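# Set the red wire apart from the other wires

## Task

Put the red wire down on its own so that it lies at least a hand's width away from each of the other wires, and keep every wire fully on the table, since one dangling over the edge may count as a failure.

## Robot and tools

Robot: two arms, left_arm and right_arm, each with a two-finger gripper and a wrist camera. Fixed cameras: cam_high and cam_low (504x504). Wrist cameras: cam_left_wrist and cam_right_wrist (672x504).

Scene frame: the origin is at table-top height, halfway between the arm bases and a little behind the near table edge. +x points out over the table, +z points up, and +y points toward left_arm. The left base is near (0, +0.284, 0) m and the right base near (0, -0.269, 0) m. Image left and right do not match arm names. Reported gripper positions (metres) and quaternions (wxyz) are in this frame. They can be off by a few cm, more when the arm is reaching far.

Gripper axes: the fingers point along the gripper's +z and close along its y. end_effector_position is the point between the pads, about 1 cm short of the fingertips.

execute_actions(actions, cameras). actions is a list of actions. Each action is a table of up to 15 rows, one row per 1/30 s step. If a table has fewer than 15 rows, its last row repeats until 15 steps are done. Every row has 14 numbers in [-1, 1]: dx, dy, dz, rx, ry, rz, opening for left_arm, then the same seven for right_arm. This holds even when only one arm moves. The six pose numbers are offsets, not poses. They are measured from that arm's Hand target as it was when the action began, along that Hand target's own axes. Every row counts from that same start, not from the previous row. A repeated offset therefore moves the arm again. On this scale 1.0 means 0.6 m of travel or 180 degrees of turn, and rx, ry, rz form one rotation vector. Sending six zeros re-commands the current Hand target. opening is absolute: +1 is fully open (0.093 m) and -1 is closed. cameras takes a list of names, ["all"] or []. Images come back by default only when actions is empty, so an empty list is a pure look.

move(target, speed, blend, opening_speed, grip_force, blocking, cameras). target is a single 14-number row laid out as above, or a list of up to 15 such rows. In a list, every row is an offset from the same starting Hand targets, not from the row before. Whole move limits:
- All paths are straight and finish together.
- Each move takes at least 0.5 s and is cut off at 10 s.
- Paths do not avoid obstacles or the other arm.

Arguments:
- speed: m/s, 0.002 to 2.9, default 0.25. Give one value, or one per target. Turning is capped at twice this in rad/s.
- blend: metres of corner rounding at intermediate targets. The default 0 means a stop at each one.
- opening_speed: how fast the opening changes, per second on the -1..1 scale, at least 0.2.
- grip_force: newtons per pad, 10 to 50. Give one value or one per arm. It stays set until changed, and lower forces close slowly.
- blocking=false: returns after about 0.5 s while the move keeps running.

The result adds a "move:" line with the outcome (done, off_target, moving, held, fault) and any limits. limits=paced means the command was clipped. limits=held means steps were withheld. Faster moves lag, stray and strike harder. Do not route a path close to an arm's own base.

Other tools:
- wait(seconds 0-10): the robot keeps its last command.
- stop(): brakes a running move.
- zoom_image(camera, region=[x0,y0,x1,y1]): region is in pixels from the top-left, at most 504 wide and 504 high, and only on the newest images.
- read_manual(section): licence text only.
- finished_scene(scene 1 or 2): ends the scene and cannot be undone. Call nothing after it in that reply. Scene 1 is practice and may be skipped, but damage done there still counts.

Result lines:
- Hand target: the last commanded pose after clipping. The next offsets count from it.
- end_effector_position and quat: where the gripper actually is. It often rests short or tilted because of friction and weight. Compare it with Hand target and send the remaining gap as an offset. The controller limits each step's orientation command to 40 degrees from the measured orientation.
- Tool commands: the current opening commands. To leave a gripper alone, repeat its current value, because 0 is a real command.
- grip_measured: motor position on the -1..+1 scale. The pads meet near -0.94, and each mm of object width adds about 0.0208. To hold, keep sending the closing value. To release, send a value well above the width's reading.
- Joint positions: the last entry is the opening in metres.
- Joint torques, Motor temperatures and Joint velocities ("within noise" means still) are also reported.

Avoid:
- dropping or flinging the wire, and letting go of a wire while it is still moving.
- leaving anything hanging off or lying off the table.
- hitting the table or the fixtures hard. The bar, plate and rail near the bases can stand about 3 cm above the table.
- letting the arms, grippers or wrist cameras touch each other, or one gripper pinch the other.
- straining a camera cable.
- leaving an arm stretched out or pressing for long. Temperature warns at 75 °C and faults at 90 °C, which folds that arm away for the rest of the scene. Back an arm off if it is stuck pushing.

A loose object may occasionally get nudged by outside forces. Check the result before calling finished_scene.

Each tool is called after "Emit:" by a JSON object that holds its "op" and its "data".

## Session

Emit:
{"op": "execute_actions", "data": {"actions": []}}

Scene clock: 0.00 s.
left_arm: end_effector_position=(+0.3167, -0.0660, +0.2599) grip_measured=-0.917 end_effector_quat_wxyz=(+0.447, +0.545, +0.547, -0.451) | right_arm: end_effector_position=(+0.3843, -0.2621, +0.3975) grip_measured=+1.000 end_effector_quat_wxyz=(+0.699, -0.007, +0.715, +0.022)
Joint positions: left_arm=[-0.519 1.698 1.262 0.026 0.977 0.364 0.001] | right_arm=[0 1.047 1.047 0 0 0 0.093]
Joint velocities: within noise
Joint torques (N m): no reading
Motor temperatures (°C): left_arm=[20 22 22 19 22 20 22] | right_arm=[17 22 25 17 18 20 21]
Heat: left arm: 22 °C; right arm: 25 °C.
Hand target: left_arm +0.3149, -0.0670, +0.2675; +0.453, +0.548, +0.540, -0.451 | right_arm +0.3810, -0.2619, +0.4111; +0.712, -0.008, +0.702, +0.023
Tool commands: left_gripper/opening=-0.923361 right_gripper/opening=+1.0
camera_calibration:
cam_left_wrist: T_world_to_cam=[[-0.999807, 0.0193672, 0.00342492, 0.315578], [0.00842396, 0.579047, -0.815251, 0.286856], [-0.0177723, -0.815064, -0.579098, 0.186319], [0, 0, 0, 1]] pos_world=[0.316412, -0.0203534, 0.340675]

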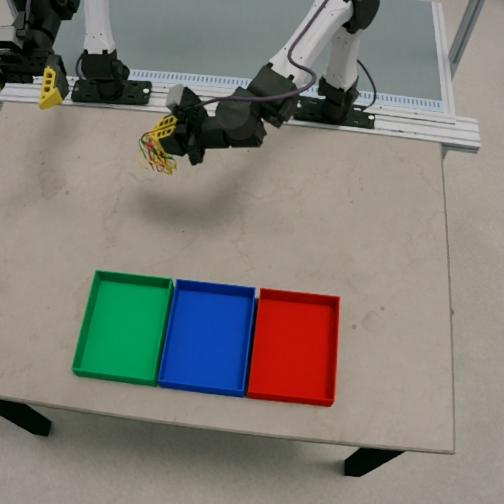

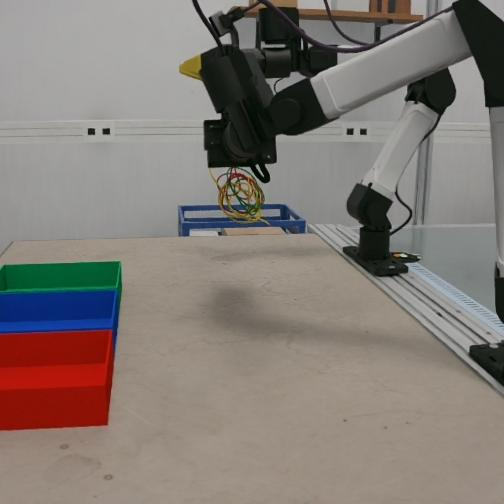

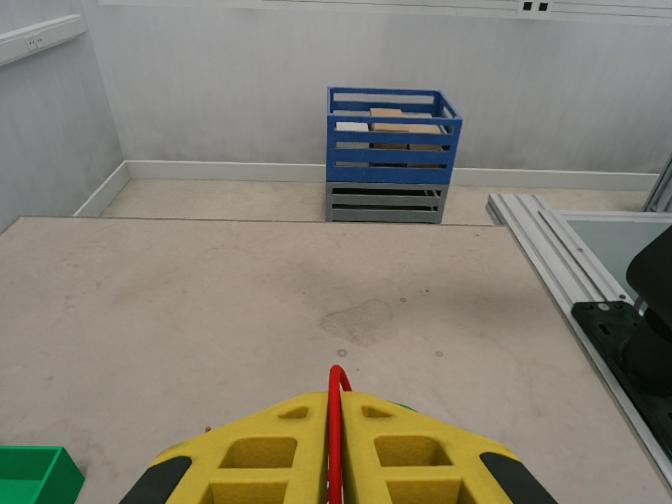

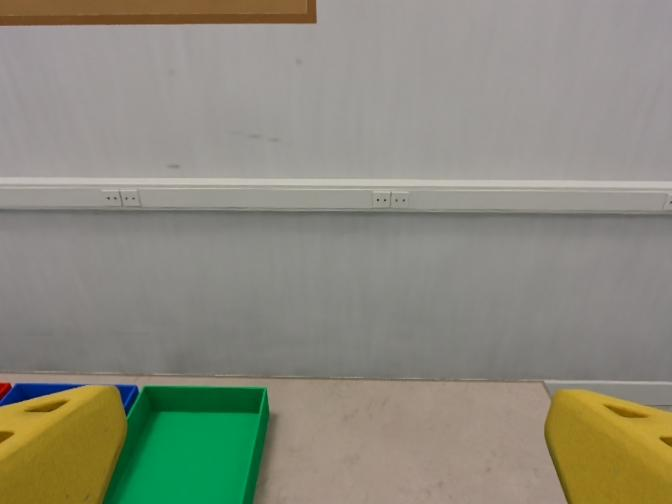

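Emit:
{"op": "zoom_image", "data": {"camera": "cam_low", "region": [180, 110, 310, 240]}}

Emit:
{"op": "zoom_image", "data": {"camera": "cam_high", "region": [110, 90, 220, 200]}}

Emit:
{"op": "zoom_image", "data": {"camera": "cam_left_wrist", "region": [190, 340, 480, 504]}}

Scaled by 3.877 from the camera's 504x504 image, which has a finer 720x720 frame.

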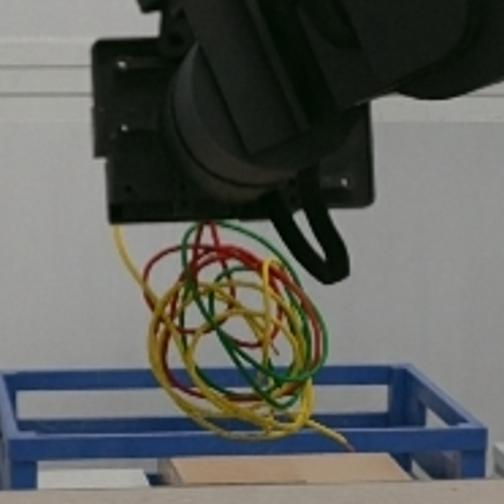

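Scaled by 4.582 from the camera's 504x504 image, which has a finer 720x720 frame.

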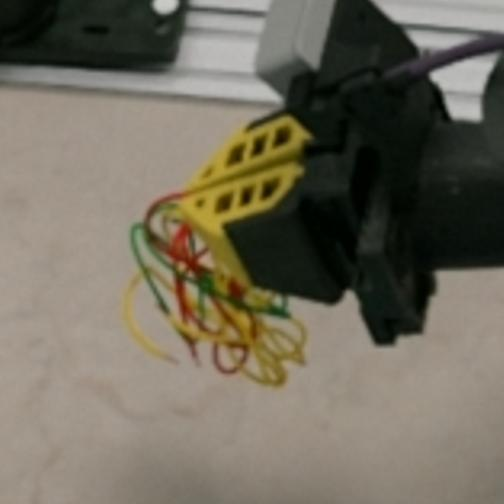

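Scaled by 1.738 from the camera's 672x504 image, which has a finer 960x720 frame.

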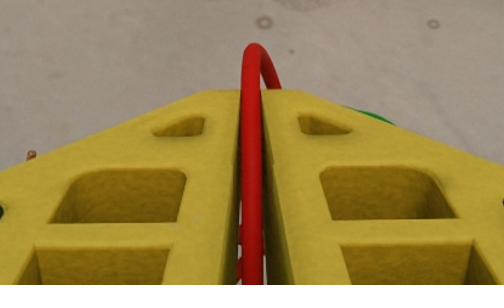

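Emit:
{"op": "move", "data": {"target": [0.2461, 0.0304, -0.0679, 0, 0, 0, -0.923361, 0, 0, 0, 0, 0, 0, 1.0], "speed": 0.1, "cameras": ["cam_high", "cam_low", "cam_left_wrist"]}}

Emit:
{"op": "zoom_image", "data": {"camera": "cam_low", "region": [160, 180, 300, 320]}}

Emit:
{"op": "zoom_image", "data": {"camera": "cam_high", "region": [130, 120, 240, 220]}}

Scene clock: 3.20 s.
left_arm: end_effector_position=(+0.3366, -0.0001, +0.1342) grip_measured=-0.917 end_effector_quat_wxyz=(+0.451, +0.544, +0.547, -0.449) | right_arm: end_effector_position=(+0.3843, -0.2621, +0.3975) grip_measured=+1.000 end_effector_quat_wxyz=(+0.699, -0.007, +0.715, +0.022)
Joint positions: left_arm=[-0.319 1.859 0.963 0.331 1.148 0.548 0.001] | right_arm=[0 1.047 1.047 0 0 0 0.093]
Joint torques (N m): left_arm=[0.18 -8.49 5.98 1.77 0.42 0.18] | right_arm=[0.02 -2.69 9.01 2.63 -0.06 -0.15]
Heat: left arm: 23 °C; right arm: 25 °C.
Hand target: left_arm +0.3348, -0.0001, +0.1300; +0.453, +0.548, +0.540, -0.451 | right_arm +0.3810, -0.2619, +0.4111; +0.712, -0.008, +0.702, +0.023
Off the commanded pose: left_arm 0.005 m, 1 deg | right_arm 0.014 m, 2 deg.
move: off_target (right_arm)
camera_calibration:
cam_left_wrist: T_world_to_cam=[[-0.999926, 0.012115, -0.00109402, 0.335289], [0.00787803, 0.576438, -0.817103, 0.146455], [-0.00926854, -0.817051, -0.576491, 0.16451], [0, 0, 0, 1]] pos_world=[0.335635, 0.0459288, 0.214875]
Images, in order (width x height): cam_high 504x504, cam_low 504x504, cam_left_wrist 672x504.

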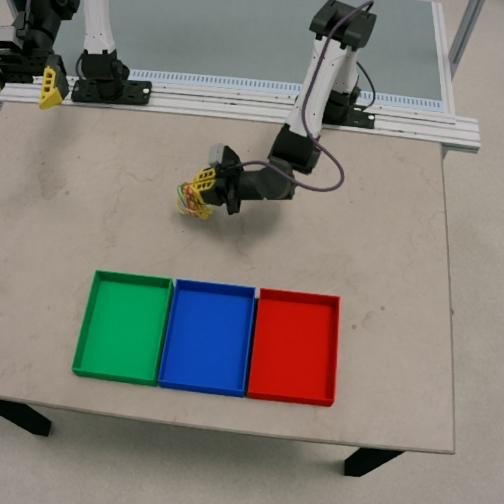

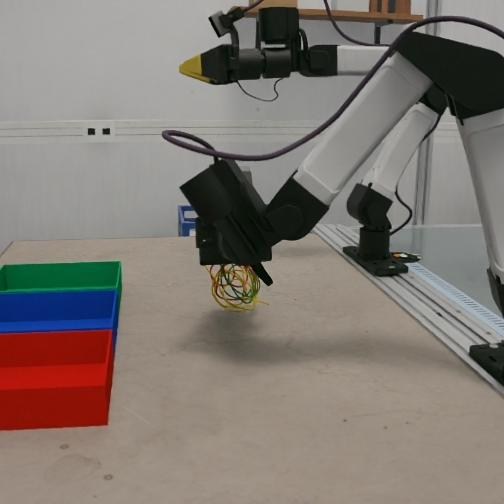

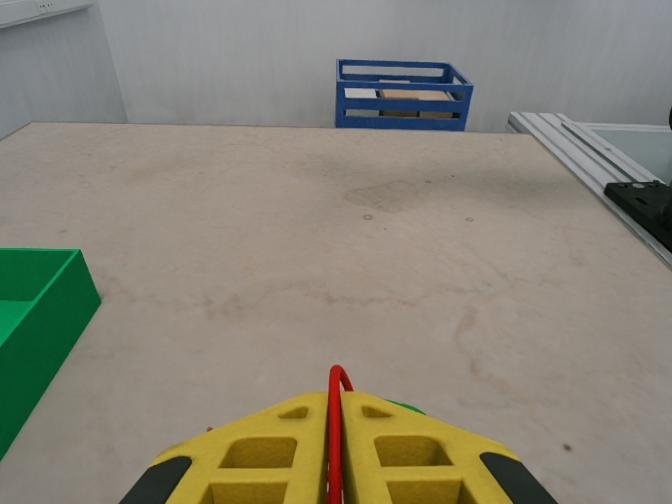

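Scaled by 3.600 from the camera's 504x504 image, which has a finer 720x720 frame.

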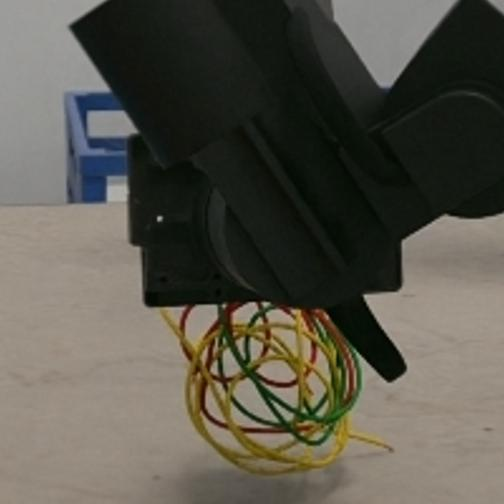

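Scaled by 4.582 from the camera's 504x504 image, which has a finer 720x720 frame.

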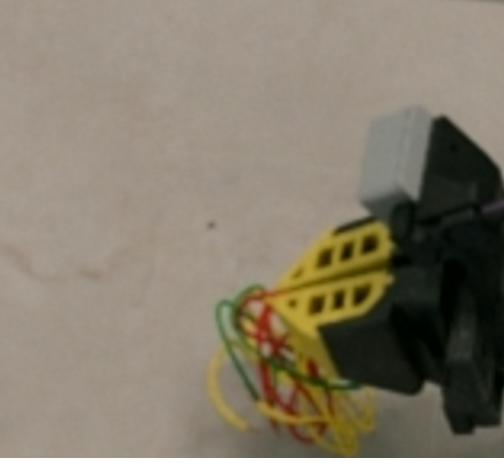

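Emit:
{"op": "move", "data": {"target": [0.1787, -0.0023, -0.0852, 0, 0.2, 0, -0.923361, 0, 0, 0, 0, 0, 0, 1.0], "speed": 0.06, "cameras": ["cam_high", "cam_low", "cam_left_wrist"]}}

Emit:
{"op": "zoom_image", "data": {"camera": "cam_low", "region": [160, 220, 300, 360]}}

Emit:
{"op": "zoom_image", "data": {"camera": "cam_left_wrist", "region": [180, 150, 560, 504]}}

Scene clock: 9.30 s.
left_arm: end_effector_position=(+0.3340, +0.0659, +0.0434) grip_measured=-0.917 end_effector_quat_wxyz=(+0.281, +0.657, +0.647, -0.266) | right_arm: end_effector_position=(+0.3843, -0.2621, +0.3975) grip_measured=+1.000 end_effector_quat_wxyz=(+0.699, -0.007, +0.715, +0.022)
Joint positions: left_arm=[-0.267 1.896 1.141 -0.502 0.708 1.179 0.001] | right_arm=[0 1.047 1.047 0 0 0 0.093]
Joint torques (N m): left_arm=[0.31 -7.47 7.75 0.6 0.17 0.16] | right_arm=[0.01 -2.73 9.01 2.63 -0.06 -0.15]
Heat: left arm: 24 °C; right arm: 26 °C.
Hand target: left_arm +0.3349, +0.0699, +0.0340; +0.264, +0.660, +0.653, -0.259 | right_arm +0.3810, -0.2619, +0.4111; +0.712, -0.008, +0.702, +0.023
Off the commanded pose: left_arm 0.010 m, 2 deg | right_arm 0.014 m, 2 deg.
move: off_target (right_arm)
camera_calibration:
cam_left_wrist: T_world_to_cam=[[-0.999623, 0.0206472, -0.0181007, 0.331794], [0.0257913, 0.932219, -0.360974, -0.0150483], [0.00942068, -0.361304, -0.9324, 0.145221], [0, 0, 0, 1]] pos_world=[0.330689, 0.0596466, 0.135977]
Images, in order (width x height): cam_high 504x504, cam_low 504x504, cam_left_wrist 672x504.

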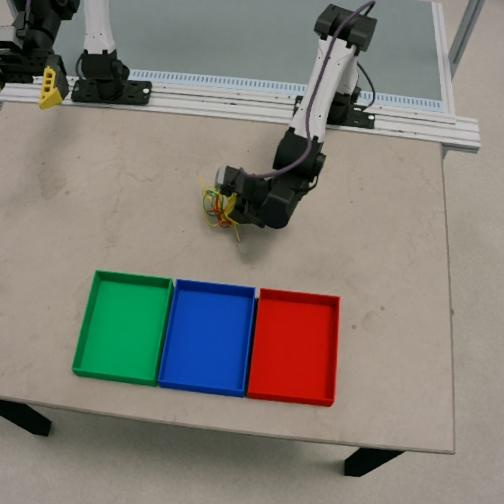

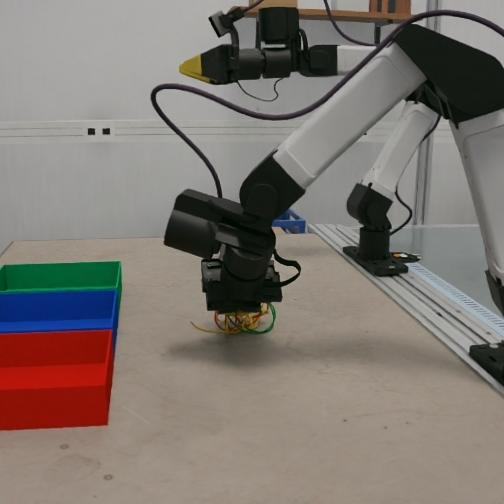

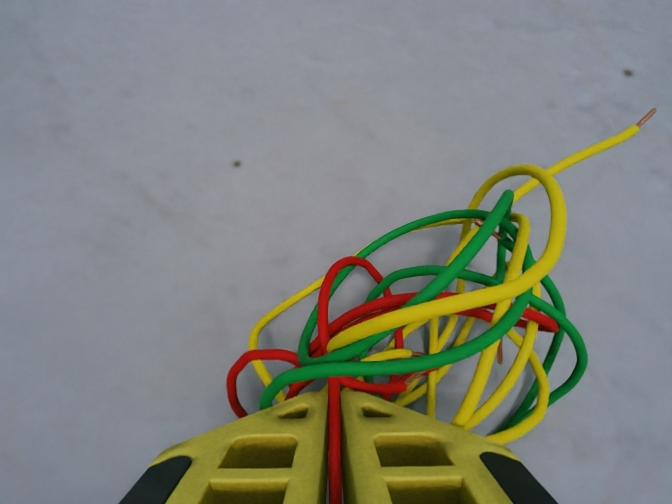

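Scaled by 3.600 from the camera's 504x504 image, which has a finer 720x720 frame.

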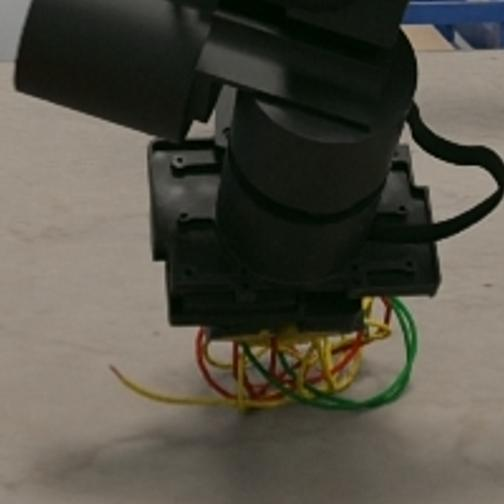

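Scaled by 1.326 from the camera's 672x504 image, which has a finer 960x720 frame.

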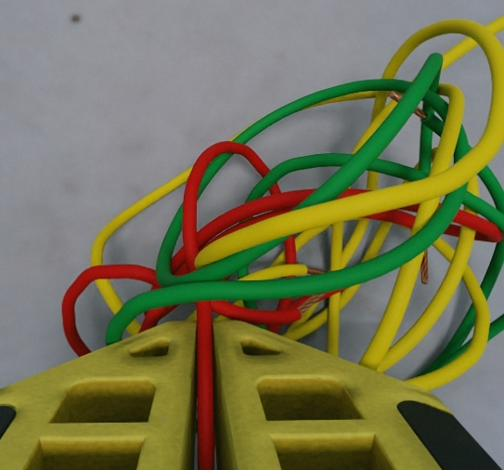

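Emit:
{"op": "move", "data": {"target": [0.012, 0, 0.012, 0, 0, 0, -0.923361, 0, 0, 0, 0, 0, 0, 1.0], "speed": 0.05}}

Emit:
{"op": "move", "data": {"target": [0, 0, 0, 0, 0, 0, -0.7, 0, 0, 0, 0, 0, 0, 1.0], "opening_speed": 0.2, "cameras": ["cam_left_wrist", "cam_low"]}}

Scene clock: 10.23 s.
left_arm: end_effector_position=(+0.3349, +0.0657, +0.0364) grip_measured=-0.917 end_effector_quat_wxyz=(+0.278, +0.658, +0.648, -0.266) | right_arm: end_effector_position=(+0.3843, -0.2621, +0.3975) grip_measured=+1.000 end_effector_quat_wxyz=(+0.699, -0.007, +0.715, +0.022)
Joint positions: left_arm=[-0.267 1.916 1.141 -0.489 0.706 1.182 0.001] | right_arm=[0 1.047 1.047 0 0 0 0.093]
Joint torques (N m): left_arm=[0.53 -7.54 6.31 0.83 0.19 0.16] | right_arm=[0.02 -2.7 9.03 2.63 -0.05 -0.16]
Heat: left arm: 24 °C; right arm: 27 °C.
Hand target: left_arm +0.3350, +0.0702, +0.0238; +0.264, +0.660, +0.653, -0.259 | right_arm +0.3810, -0.2619, +0.4111; +0.712, -0.008, +0.702, +0.023
Off the commanded pose: left_arm 0.013 m, 2 deg | right_arm 0.014 m, 2 deg.
move: off_target (left_arm, right_arm)

Scene clock: 11.57 s.
left_arm: end_effector_position=(+0.3356, +0.0667, +0.0354) grip_measured=-0.702 end_effector_quat_wxyz=(+0.276, +0.659, +0.649, -0.262) | right_arm: end_effector_position=(+0.3843, -0.2621, +0.3975) grip_measured=+1.000 end_effector_quat_wxyz=(+0.699, -0.007, +0.715, +0.022)
Joint positions: left_arm=[-0.267 1.916 1.141 -0.489 0.696 1.182 0.012] | right_arm=[0 1.047 1.047 0 0 0 0.093]
Joint torques (N m): left_arm=[0.51 -7.53 6.32 0.83 0.27 0.15] | right_arm=[0.03 -2.74 9.02 2.64 -0.06 -0.15]
Heat: left arm: 24 °C; right arm: 27 °C.
Hand target: left_arm +0.3349, +0.0701, +0.0238; +0.264, +0.660, +0.653, -0.260 | right_arm +0.3810, -0.2619, +0.4111; +0.712, -0.008, +0.702, +0.023
Off the commanded pose: left_arm 0.012 m, 2 deg | right_arm 0.014 m, 2 deg.
move: off_target (left_arm, right_arm)
camera_calibration:
cam_left_wrist: T_world_to_cam=[[-0.999672, 0.0201194, -0.0158441, 0.333211], [0.0243828, 0.936928, -0.348671, -0.0189695], [0.00782972, -0.348943, -0.937111, 0.137876], [0, 0, 0, 1]] pos_world=[0.332485, 0.0591801, 0.127871]
Images, in order (width x height): cam_low 504x504, cam_left_wrist 672x504.

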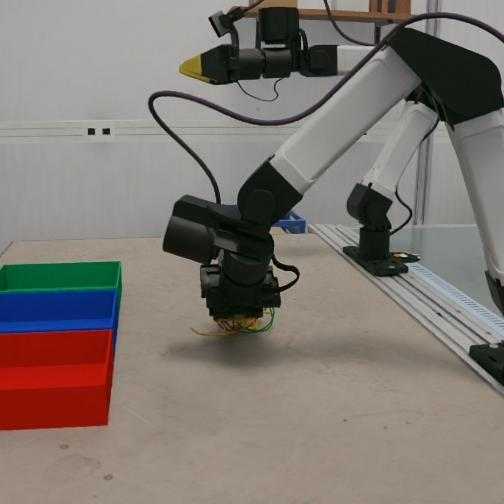

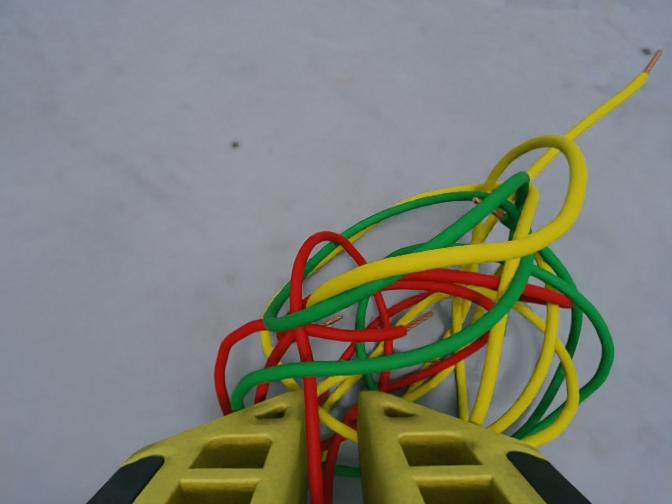

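Emit:
{"op": "move", "data": {"target": [0, 0, -0.2, 0, 0, 0, -0.6, 0, 0, 0, 0, 0, 0, 1.0], "speed": 0.07, "cameras": ["cam_left_wrist", "cam_low", "cam_high"]}}

Emit:
{"op": "zoom_image", "data": {"camera": "cam_left_wrist", "region": [180, 50, 560, 400]}}

Scene clock: 14.27 s.
left_arm: end_effector_position=(+0.3298, +0.1536, +0.0924) grip_measured=-0.602 end_effector_quat_wxyz=(+0.241, +0.654, +0.665, -0.269) | right_arm: end_effector_position=(+0.3843, -0.2621, +0.3975) grip_measured=+1.000 end_effector_quat_wxyz=(+0.699, -0.007, +0.715, +0.022)
Joint positions: left_arm=[-0.037 1.832 1.32 -1.017 0.707 1.476 0.016] | right_arm=[0 1.047 1.047 0 0 0 0.093]
Joint torques (N m): left_arm=[0.31 -12.23 8.5 0.19 0.57 0.16] | right_arm=[0.01 -2.71 9.01 2.63 -0.06 -0.15]
Heat: left arm: 25 °C; right arm: 27 °C.
Hand target: left_arm +0.3348, +0.1526, +0.1110; +0.264, +0.660, +0.653, -0.259 | right_arm +0.3810, -0.2619, +0.4111; +0.712, -0.008, +0.702, +0.023
Off the commanded pose: left_arm 0.019 m, 3 deg | right_arm 0.014 m, 2 deg.
move: off_target (left_arm, right_arm)
camera_calibration:
cam_left_wrist: T_world_to_cam=[[-0.998549, 0.0149621, 0.0517223, 0.320764], [-0.00181007, 0.950743, -0.309975, -0.0773978], [-0.0538125, -0.309619, -0.949337, 0.237048], [0, 0, 0, 1]] pos_world=[0.332915, 0.142181, 0.184457]
Images, in order (width x height): cam_high 504x504, cam_low 504x504, cam_left_wrist 672x504.

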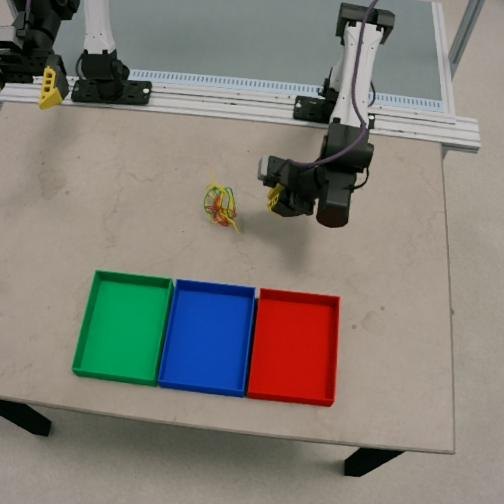

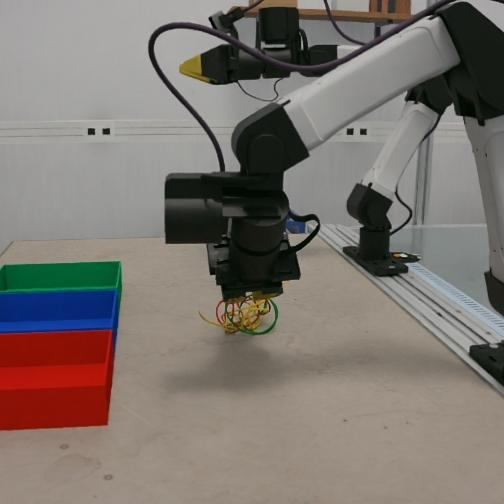

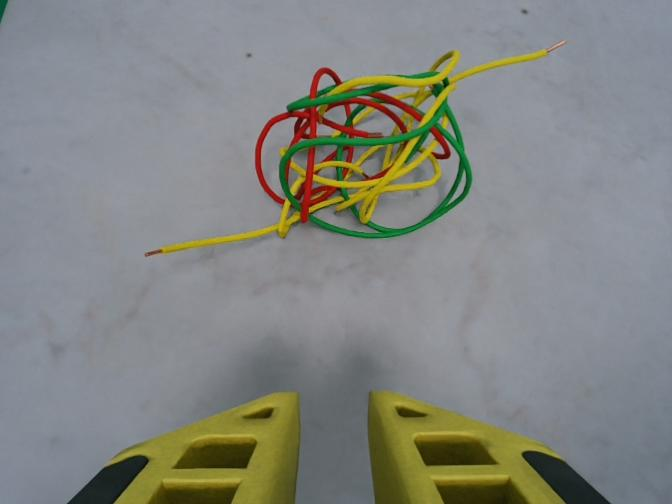

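Scaled by 1.326 from the camera's 672x504 image, which has a finer 960x720 frame.

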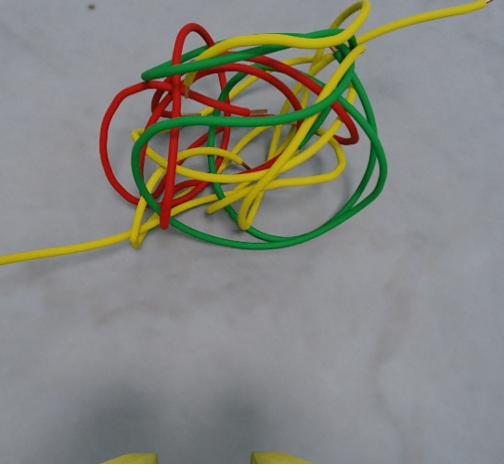

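Emit:
{"op": "zoom_image", "data": {"camera": "cam_left_wrist", "region": [245, 40, 375, 250]}}

Emit:
{"op": "zoom_image", "data": {"camera": "cam_left_wrist", "region": [350, 40, 480, 250]}}

Scaled by 2.400 from the camera's 672x504 image, which has a finer 960x720 frame.

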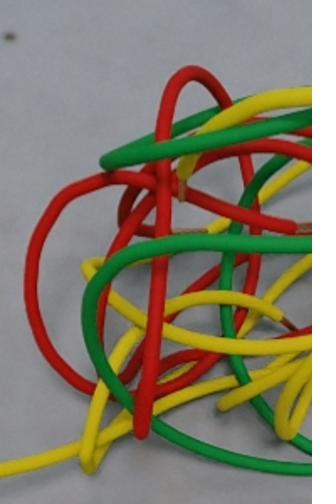

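Scaled by 2.400 from the camera's 672x504 image, which has a finer 960x720 frame.

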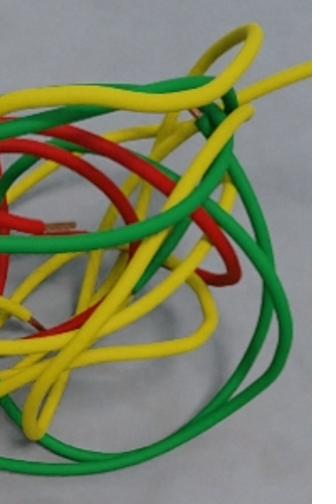

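Emit:
{"op": "zoom_image", "data": {"camera": "cam_left_wrist", "region": [250, 130, 360, 250]}}

Emit:
{"op": "zoom_image", "data": {"camera": "cam_left_wrist", "region": [250, 50, 360, 170]}}

Scaled by 4.200 from the camera's 672x504 image, which has a finer 960x720 frame.

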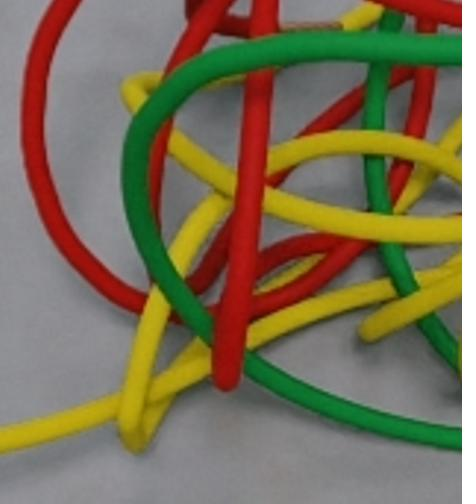

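Scaled by 4.200 from the camera's 672x504 image, which has a finer 960x720 frame.

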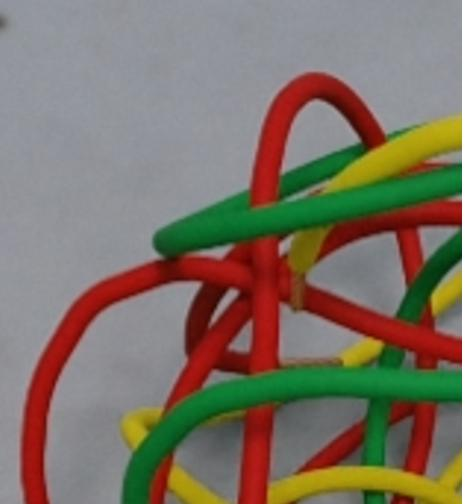

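Emit:
{"op": "move", "data": {"target": [-0.0112, -0.025, 0.1157, 0, 0, 0, -0.6, 0, 0, 0, 0, 0, 0, 1.0], "speed": 0.08, "cameras": ["cam_left_wrist"]}}

Emit:
{"op": "zoom_image", "data": {"camera": "cam_left_wrist", "region": [200, 100, 370, 340]}}

Emit:
{"op": "zoom_image", "data": {"camera": "cam_left_wrist", "region": [350, 100, 520, 340]}}

Scene clock: 18.57 s.
left_arm: end_effector_position=(+0.3207, +0.1022, +0.0591) grip_measured=-0.602 end_effector_quat_wxyz=(+0.255, +0.657, +0.657, -0.266) | right_arm: end_effector_position=(+0.3843, -0.2621, +0.3975) grip_measured=+1.000 end_effector_quat_wxyz=(+0.699, -0.007, +0.715, +0.022)
Joint positions: left_arm=[-0.185 1.827 1.153 -0.701 0.702 1.288 0.016] | right_arm=[0 1.047 1.047 0 0 0 0.093]
Joint torques (N m): left_arm=[-0.69 -11.48 5.56 0.75 0.4 -0.04] | right_arm=[0.02 -2.74 9.03 2.64 -0.06 -0.15]
Motor temperatures (°C): left_arm=[20 27 25 20 22 20 22] | right_arm=[17 22 28 22 18 20 21]
Heat: left arm: 27 °C; right arm: 28 °C.
Hand target: left_arm +0.3199, +0.1002, +0.0650; +0.264, +0.660, +0.653, -0.259 | right_arm +0.3810, -0.2619, +0.4111; +0.712, -0.008, +0.702, +0.023
Off the commanded pose: left_arm 0.006 m, 1 deg | right_arm 0.014 m, 2 deg.
move: off_target (right_arm)
camera_calibration:
cam_left_wrist: T_world_to_cam=[[-0.999542, 0.0205104, 0.022232, 0.315679], [0.0121603, 0.945456, -0.325523, -0.041925], [-0.027696, -0.325103, -0.945273, 0.182045], [0, 0, 0, 1]] pos_world=[0.321086, 0.0923468, 0.151416]
Images, in order (width x height): cam_left_wrist 672x504.

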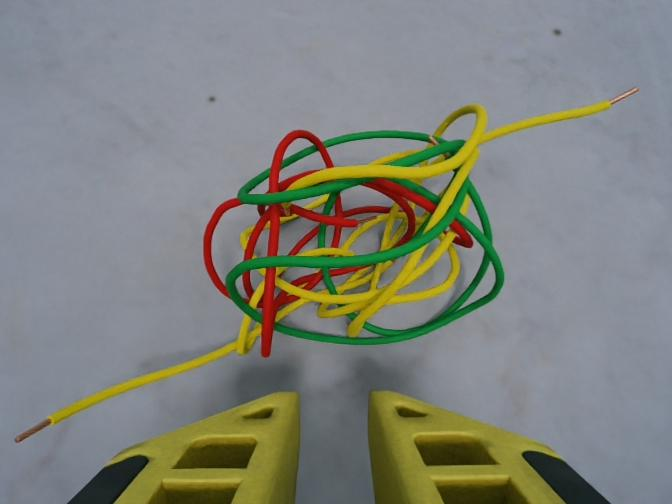

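Scaled by 2.100 from the camera's 672x504 image, which has a finer 960x720 frame.

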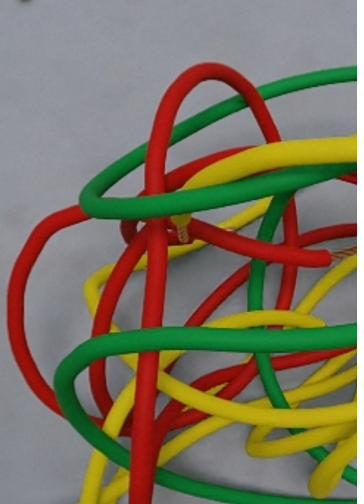

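Scaled by 2.100 from the camera's 672x504 image, which has a finer 960x720 frame.

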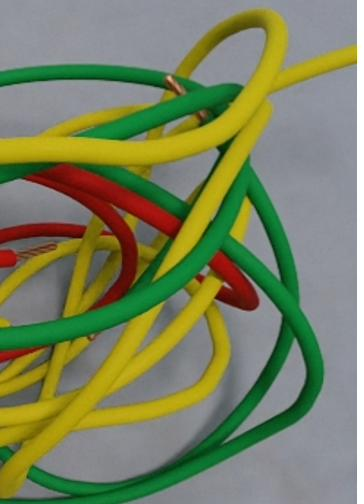

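Emit:
{"op": "zoom_image", "data": {"camera": "cam_left_wrist", "region": [200, 160, 320, 270]}}

Emit:
{"op": "zoom_image", "data": {"camera": "cam_left_wrist", "region": [220, 240, 340, 360]}}

Emit:
{"op": "zoom_image", "data": {"camera": "cam_left_wrist", "region": [300, 130, 420, 250]}}

Emit:
{"op": "zoom_image", "data": {"camera": "cam_left_wrist", "region": [390, 90, 510, 210]}}

Emit:
{"op": "zoom_image", "data": {"camera": "cam_left_wrist", "region": [320, 220, 460, 350]}}

Scaled by 4.200 from the camera's 672x504 image, which has a finer 960x720 frame.

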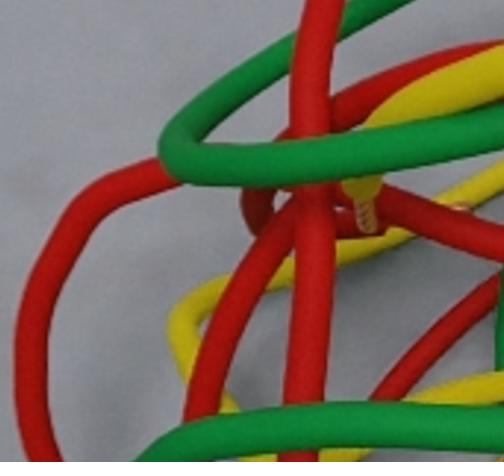

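Scaled by 4.200 from the camera's 672x504 image, which has a finer 960x720 frame.

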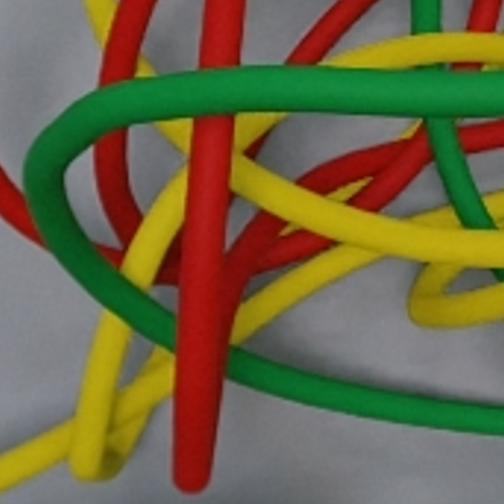

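Scaled by 4.200 from the camera's 672x504 image, which has a finer 960x720 frame.

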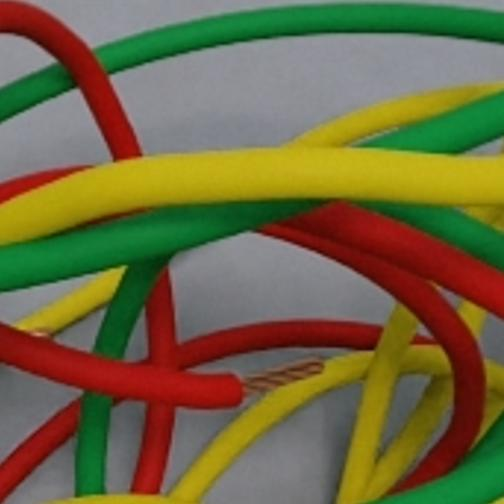

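Scaled by 4.200 from the camera's 672x504 image, which has a finer 960x720 frame.

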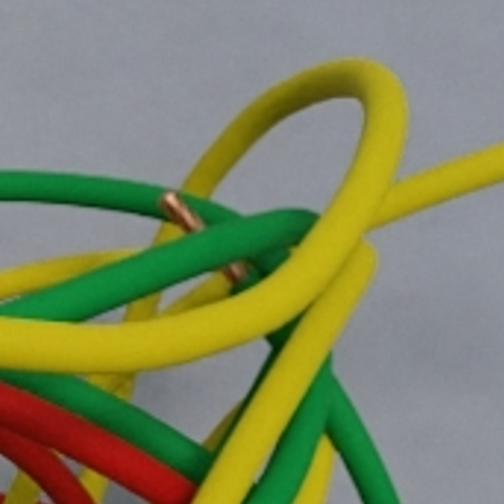

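Scaled by 3.600 from the camera's 672x504 image, which has a finer 960x720 frame.

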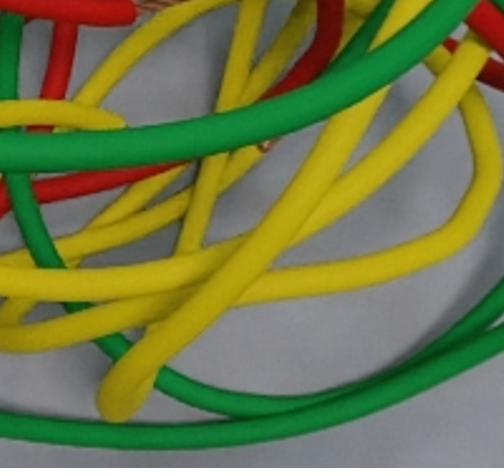

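Emit:
{"op": "zoom_image", "data": {"camera": "cam_left_wrist", "region": [235, 180, 305, 240]}}

Scaled by 7.200 from the camera's 672x504 image, which has a finer 960x720 frame.

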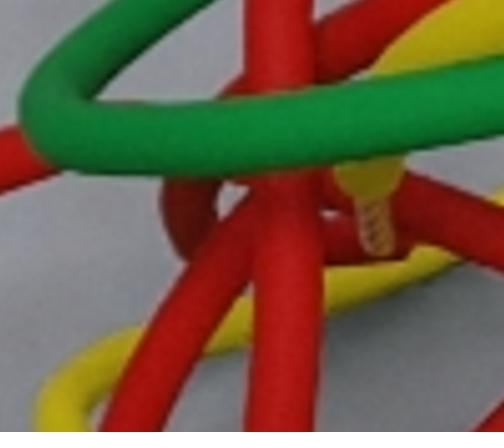

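Emit:
{"op": "move", "data": {"target": [-0.035, 0.0602, 0.0342, 0, 0, 0, -0.74, 0, 0, 0, 0, 0, 0, 1.0], "speed": 0.06, "cameras": ["cam_left_wrist", "cam_low"]}}

Emit:
{"op": "zoom_image", "data": {"camera": "cam_left_wrist", "region": [220, 150, 520, 420]}}

Emit:
{"op": "zoom_image", "data": {"camera": "cam_low", "region": [170, 230, 310, 350]}}

Scene clock: 22.83 s.
left_arm: end_effector_position=(+0.3500, +0.0761, +0.0643) grip_measured=-0.738 end_effector_quat_wxyz=(+0.261, +0.657, +0.657, -0.262) | right_arm: end_effector_position=(+0.3843, -0.2621, +0.3975) grip_measured=+1.000 end_effector_quat_wxyz=(+0.699, -0.007, +0.715, +0.022)
Joint positions: left_arm=[-0.239 1.92 1.295 -0.69 0.689 1.217 0.01] | right_arm=[0 1.047 1.047 0 0 0 0.093]
Joint torques (N m): left_arm=[-0.99 -8.62 8.8 0.81 0.38 -0.04] | right_arm=[0.03 -2.71 9.01 2.64 -0.06 -0.15]
Heat: left arm: 28 °C; right arm: 28 °C.
Hand target: left_arm +0.3557, +0.0705, +0.0648; +0.264, +0.660, +0.653, -0.260 | right_arm +0.3810, -0.2619, +0.4111; +0.712, -0.008, +0.702, +0.023
Off the commanded pose: left_arm 0.008 m, 1 deg | right_arm 0.014 m, 2 deg.
move: off_target (right_arm)
camera_calibration:
cam_left_wrist: T_world_to_cam=[[-0.999811, 0.0171687, 0.0090782, 0.346595], [0.013247, 0.944696, -0.327679, -0.0160738], [-0.014202, -0.327497, -0.944746, 0.17466], [0, 0, 0, 1]] pos_world=[0.349223, 0.0664347, 0.156595]
Images, in order (width x height): cam_low 504x504, cam_left_wrist 672x504.

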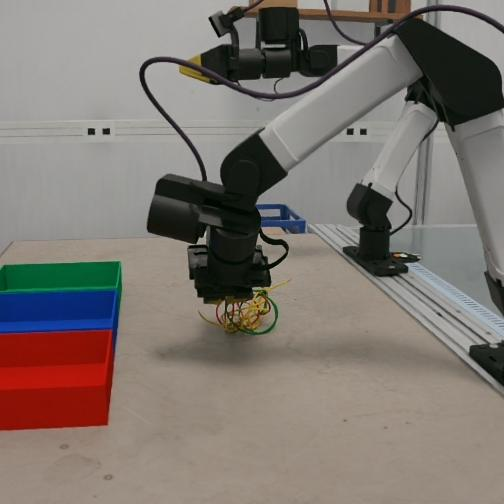

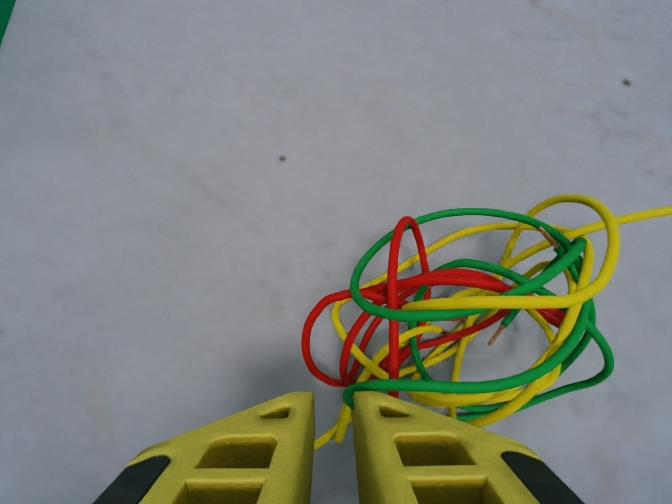

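Scaled by 1.680 from the camera's 672x504 image, which has a finer 960x720 frame.

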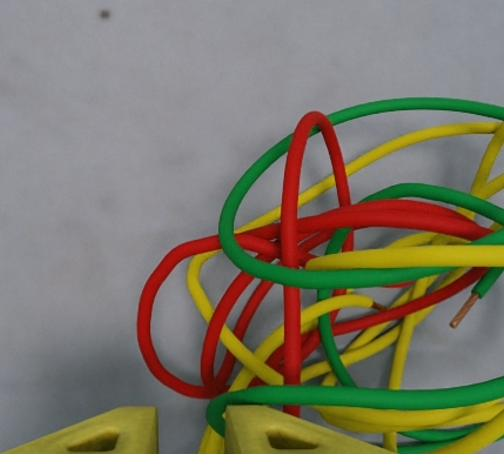

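Scaled by 3.600 from the camera's 504x504 image, which has a finer 720x720 frame.

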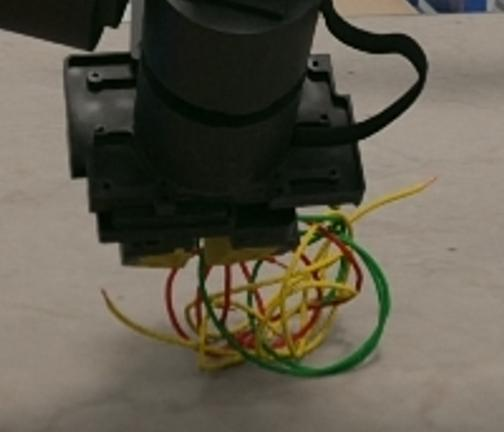

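Emit:
{"op": "move", "data": {"target": [0.0, 0.0128, 0.0332, 0, 0, 0, -0.77, 0, 0, 0, 0, 0, 0, 1.0], "speed": 0.05, "cameras": ["cam_left_wrist", "cam_low"]}}

Emit:
{"op": "zoom_image", "data": {"camera": "cam_left_wrist", "region": [220, 180, 460, 440]}}

Emit:
{"op": "zoom_image", "data": {"camera": "cam_low", "region": [170, 230, 310, 350]}}

Scene clock: 24.43 s.
left_arm: end_effector_position=(+0.3586, +0.0635, +0.0516) grip_measured=-0.768 end_effector_quat_wxyz=(+0.262, +0.657, +0.657, -0.262) | right_arm: end_effector_position=(+0.3843, -0.2621, +0.3975) grip_measured=+1.000 end_effector_quat_wxyz=(+0.699, -0.007, +0.715, +0.022)
Joint positions: left_arm=[-0.264 1.975 1.315 -0.633 0.682 1.183 0.008] | right_arm=[0 1.047 1.047 0 0 0 0.093]
Joint torques (N m): left_arm=[-1.22 -8.9 8.57 0.9 0.37 -0.04] | right_arm=[0.05 -2.74 9.02 2.64 -0.06 -0.14]
Heat: left arm: 28 °C; right arm: 29 °C.
Hand target: left_arm +0.3635, +0.0568, +0.0506; +0.264, +0.660, +0.653, -0.259 | right_arm +0.3810, -0.2619, +0.4111; +0.712, -0.008, +0.702, +0.023
Off the commanded pose: left_arm 0.008 m, 1 deg | right_arm 0.014 m, 2 deg.
move: off_target (right_arm)
camera_calibration:
cam_left_wrist: T_world_to_cam=[[-0.999852, 0.0148962, 0.00857097, 0.355737], [0.0112545, 0.944434, -0.328508, -0.00756113], [-0.0129882, -0.328363, -0.944462, 0.158321], [0, 0, 0, 1]] pos_world=[0.357825, 0.0538286, 0.143995]
Images, in order (width x height): cam_low 504x504, cam_left_wrist 672x504.

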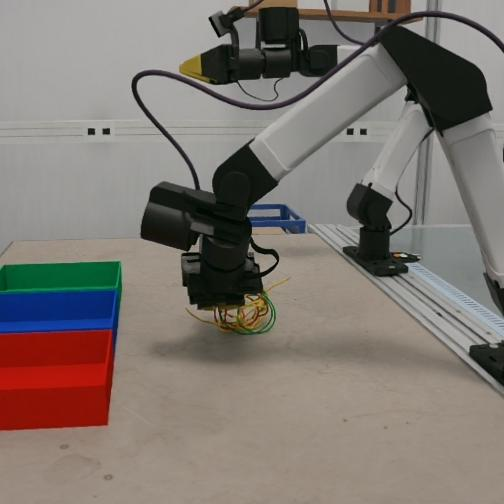

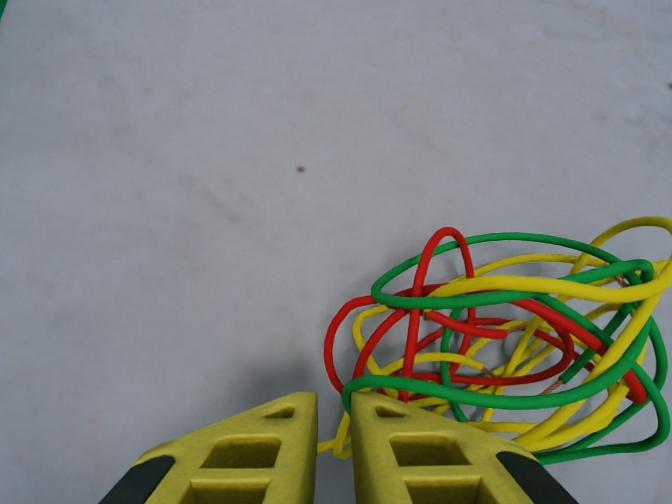

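Scaled by 1.938 from the camera's 672x504 image, which has a finer 960x720 frame.

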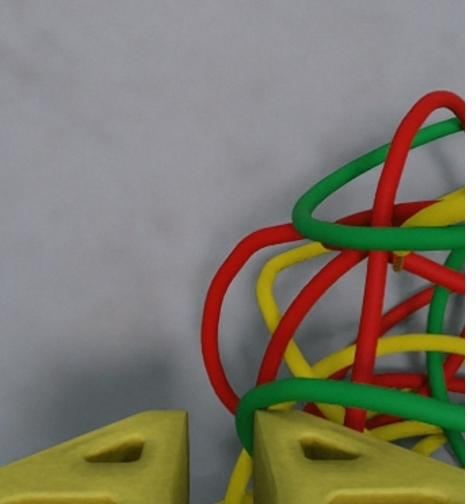

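Scaled by 3.600 from the camera's 504x504 image, which has a finer 720x720 frame.

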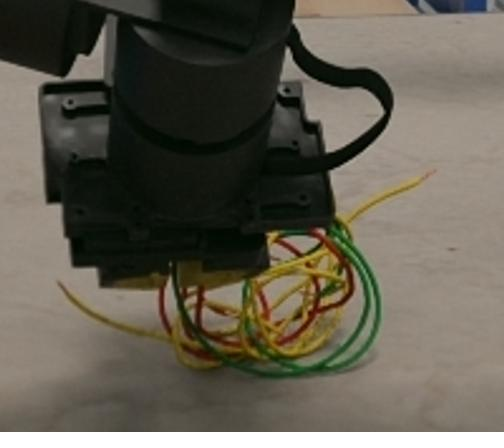

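Emit:
{"op": "move", "data": {"target": [[-0.0458, 0, -0.0483, 0, 0, 0, -0.74, 0, 0, 0, 0, 0, 0, 1.0],[-0.049, -0.0052, -0.0255, 0, 0.244, 0, -0.74, 0, 0, 0, 0, 0, 0, 1.0]], "speed": 0.07, "cameras": ["cam_left_wrist", "cam_low"]}}

Emit:
{"op": "zoom_image", "data": {"camera": "cam_left_wrist", "region": [240, 180, 540, 440]}}

Emit:
{"op": "zoom_image", "data": {"camera": "cam_low", "region": [170, 230, 310, 350]}}

Scene clock: 32.17 s.
left_arm: end_effector_position=(+0.3596, +0.0514, +0.0836) grip_measured=-0.742 end_effector_quat_wxyz=(+0.004, +0.708, +0.706, +0.004) | right_arm: end_effector_position=(+0.3843, -0.2621, +0.3975) grip_measured=+1.000 end_effector_quat_wxyz=(+0.699, -0.007, +0.715, +0.022)
Joint positions: left_arm=[-0.561 2.202 1.976 -1.333 -0.046 0.979 0.01] | right_arm=[0 1.047 1.047 0 0 0 0.093]
Joint torques (N m): left_arm=[-1.13 -10.76 8.85 0.19 -0.02 -0.06] | right_arm=[0.08 -2.73 9.03 2.63 -0.06 -0.16]
Heat: left arm: 29 °C; right arm: 30 °C.
Hand target: left_arm +0.3600, +0.0459, +0.0818; +0.000, +0.710, +0.705, +0.006 | right_arm +0.3810, -0.2619, +0.4111; +0.712, -0.008, +0.702, +0.023
Off the commanded pose: left_arm 0.006 m, 0 deg | right_arm 0.014 m, 2 deg.
move: off_target (right_arm)
camera_calibration:
cam_left_wrist: T_world_to_cam=[[-0.999948, 0.00869994, 0.0053399, 0.357236], [0.0101272, 0.911158, 0.411934, -0.0455218], [-0.00128169, 0.411966, -0.911198, 0.139471], [0, 0, 0, 1]] pos_world=[0.357857, -0.0190877, 0.14393]
Images, in order (width x height): cam_low 504x504, cam_left_wrist 672x504.

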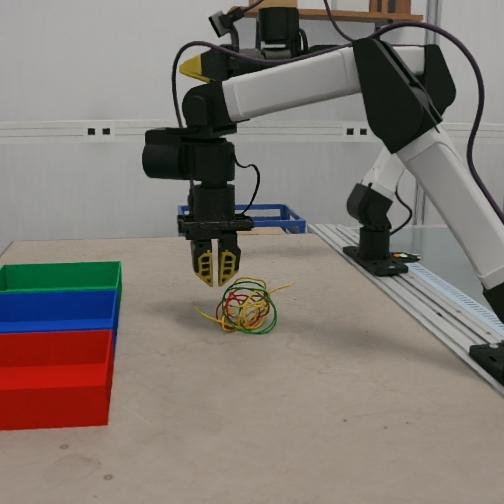

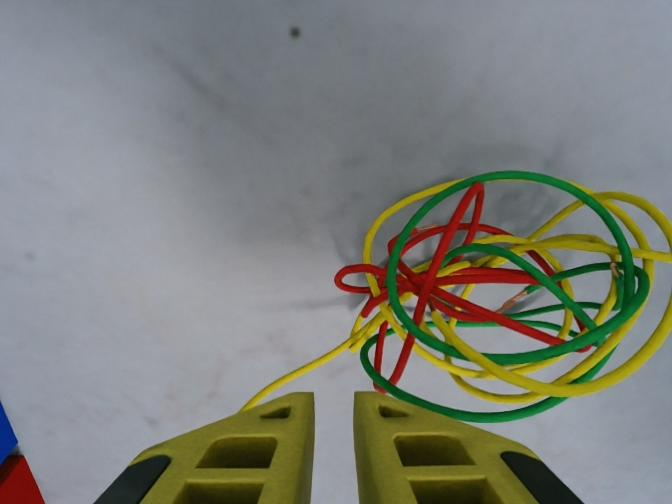

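Scaled by 1.680 from the camera's 672x504 image, which has a finer 960x720 frame.

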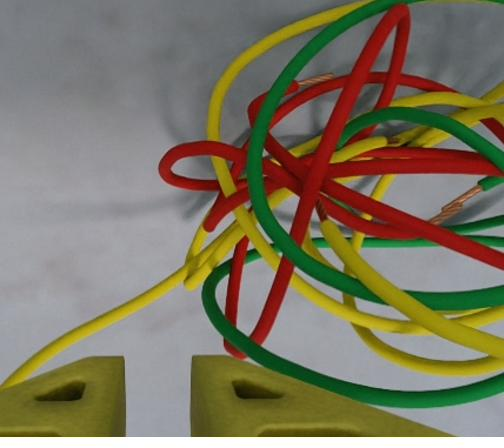

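Scaled by 3.600 from the camera's 504x504 image, which has a finer 720x720 frame.

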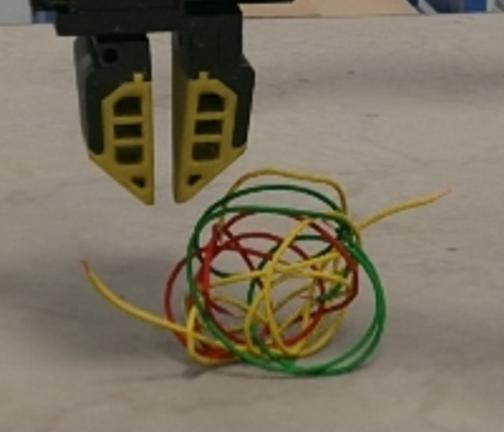

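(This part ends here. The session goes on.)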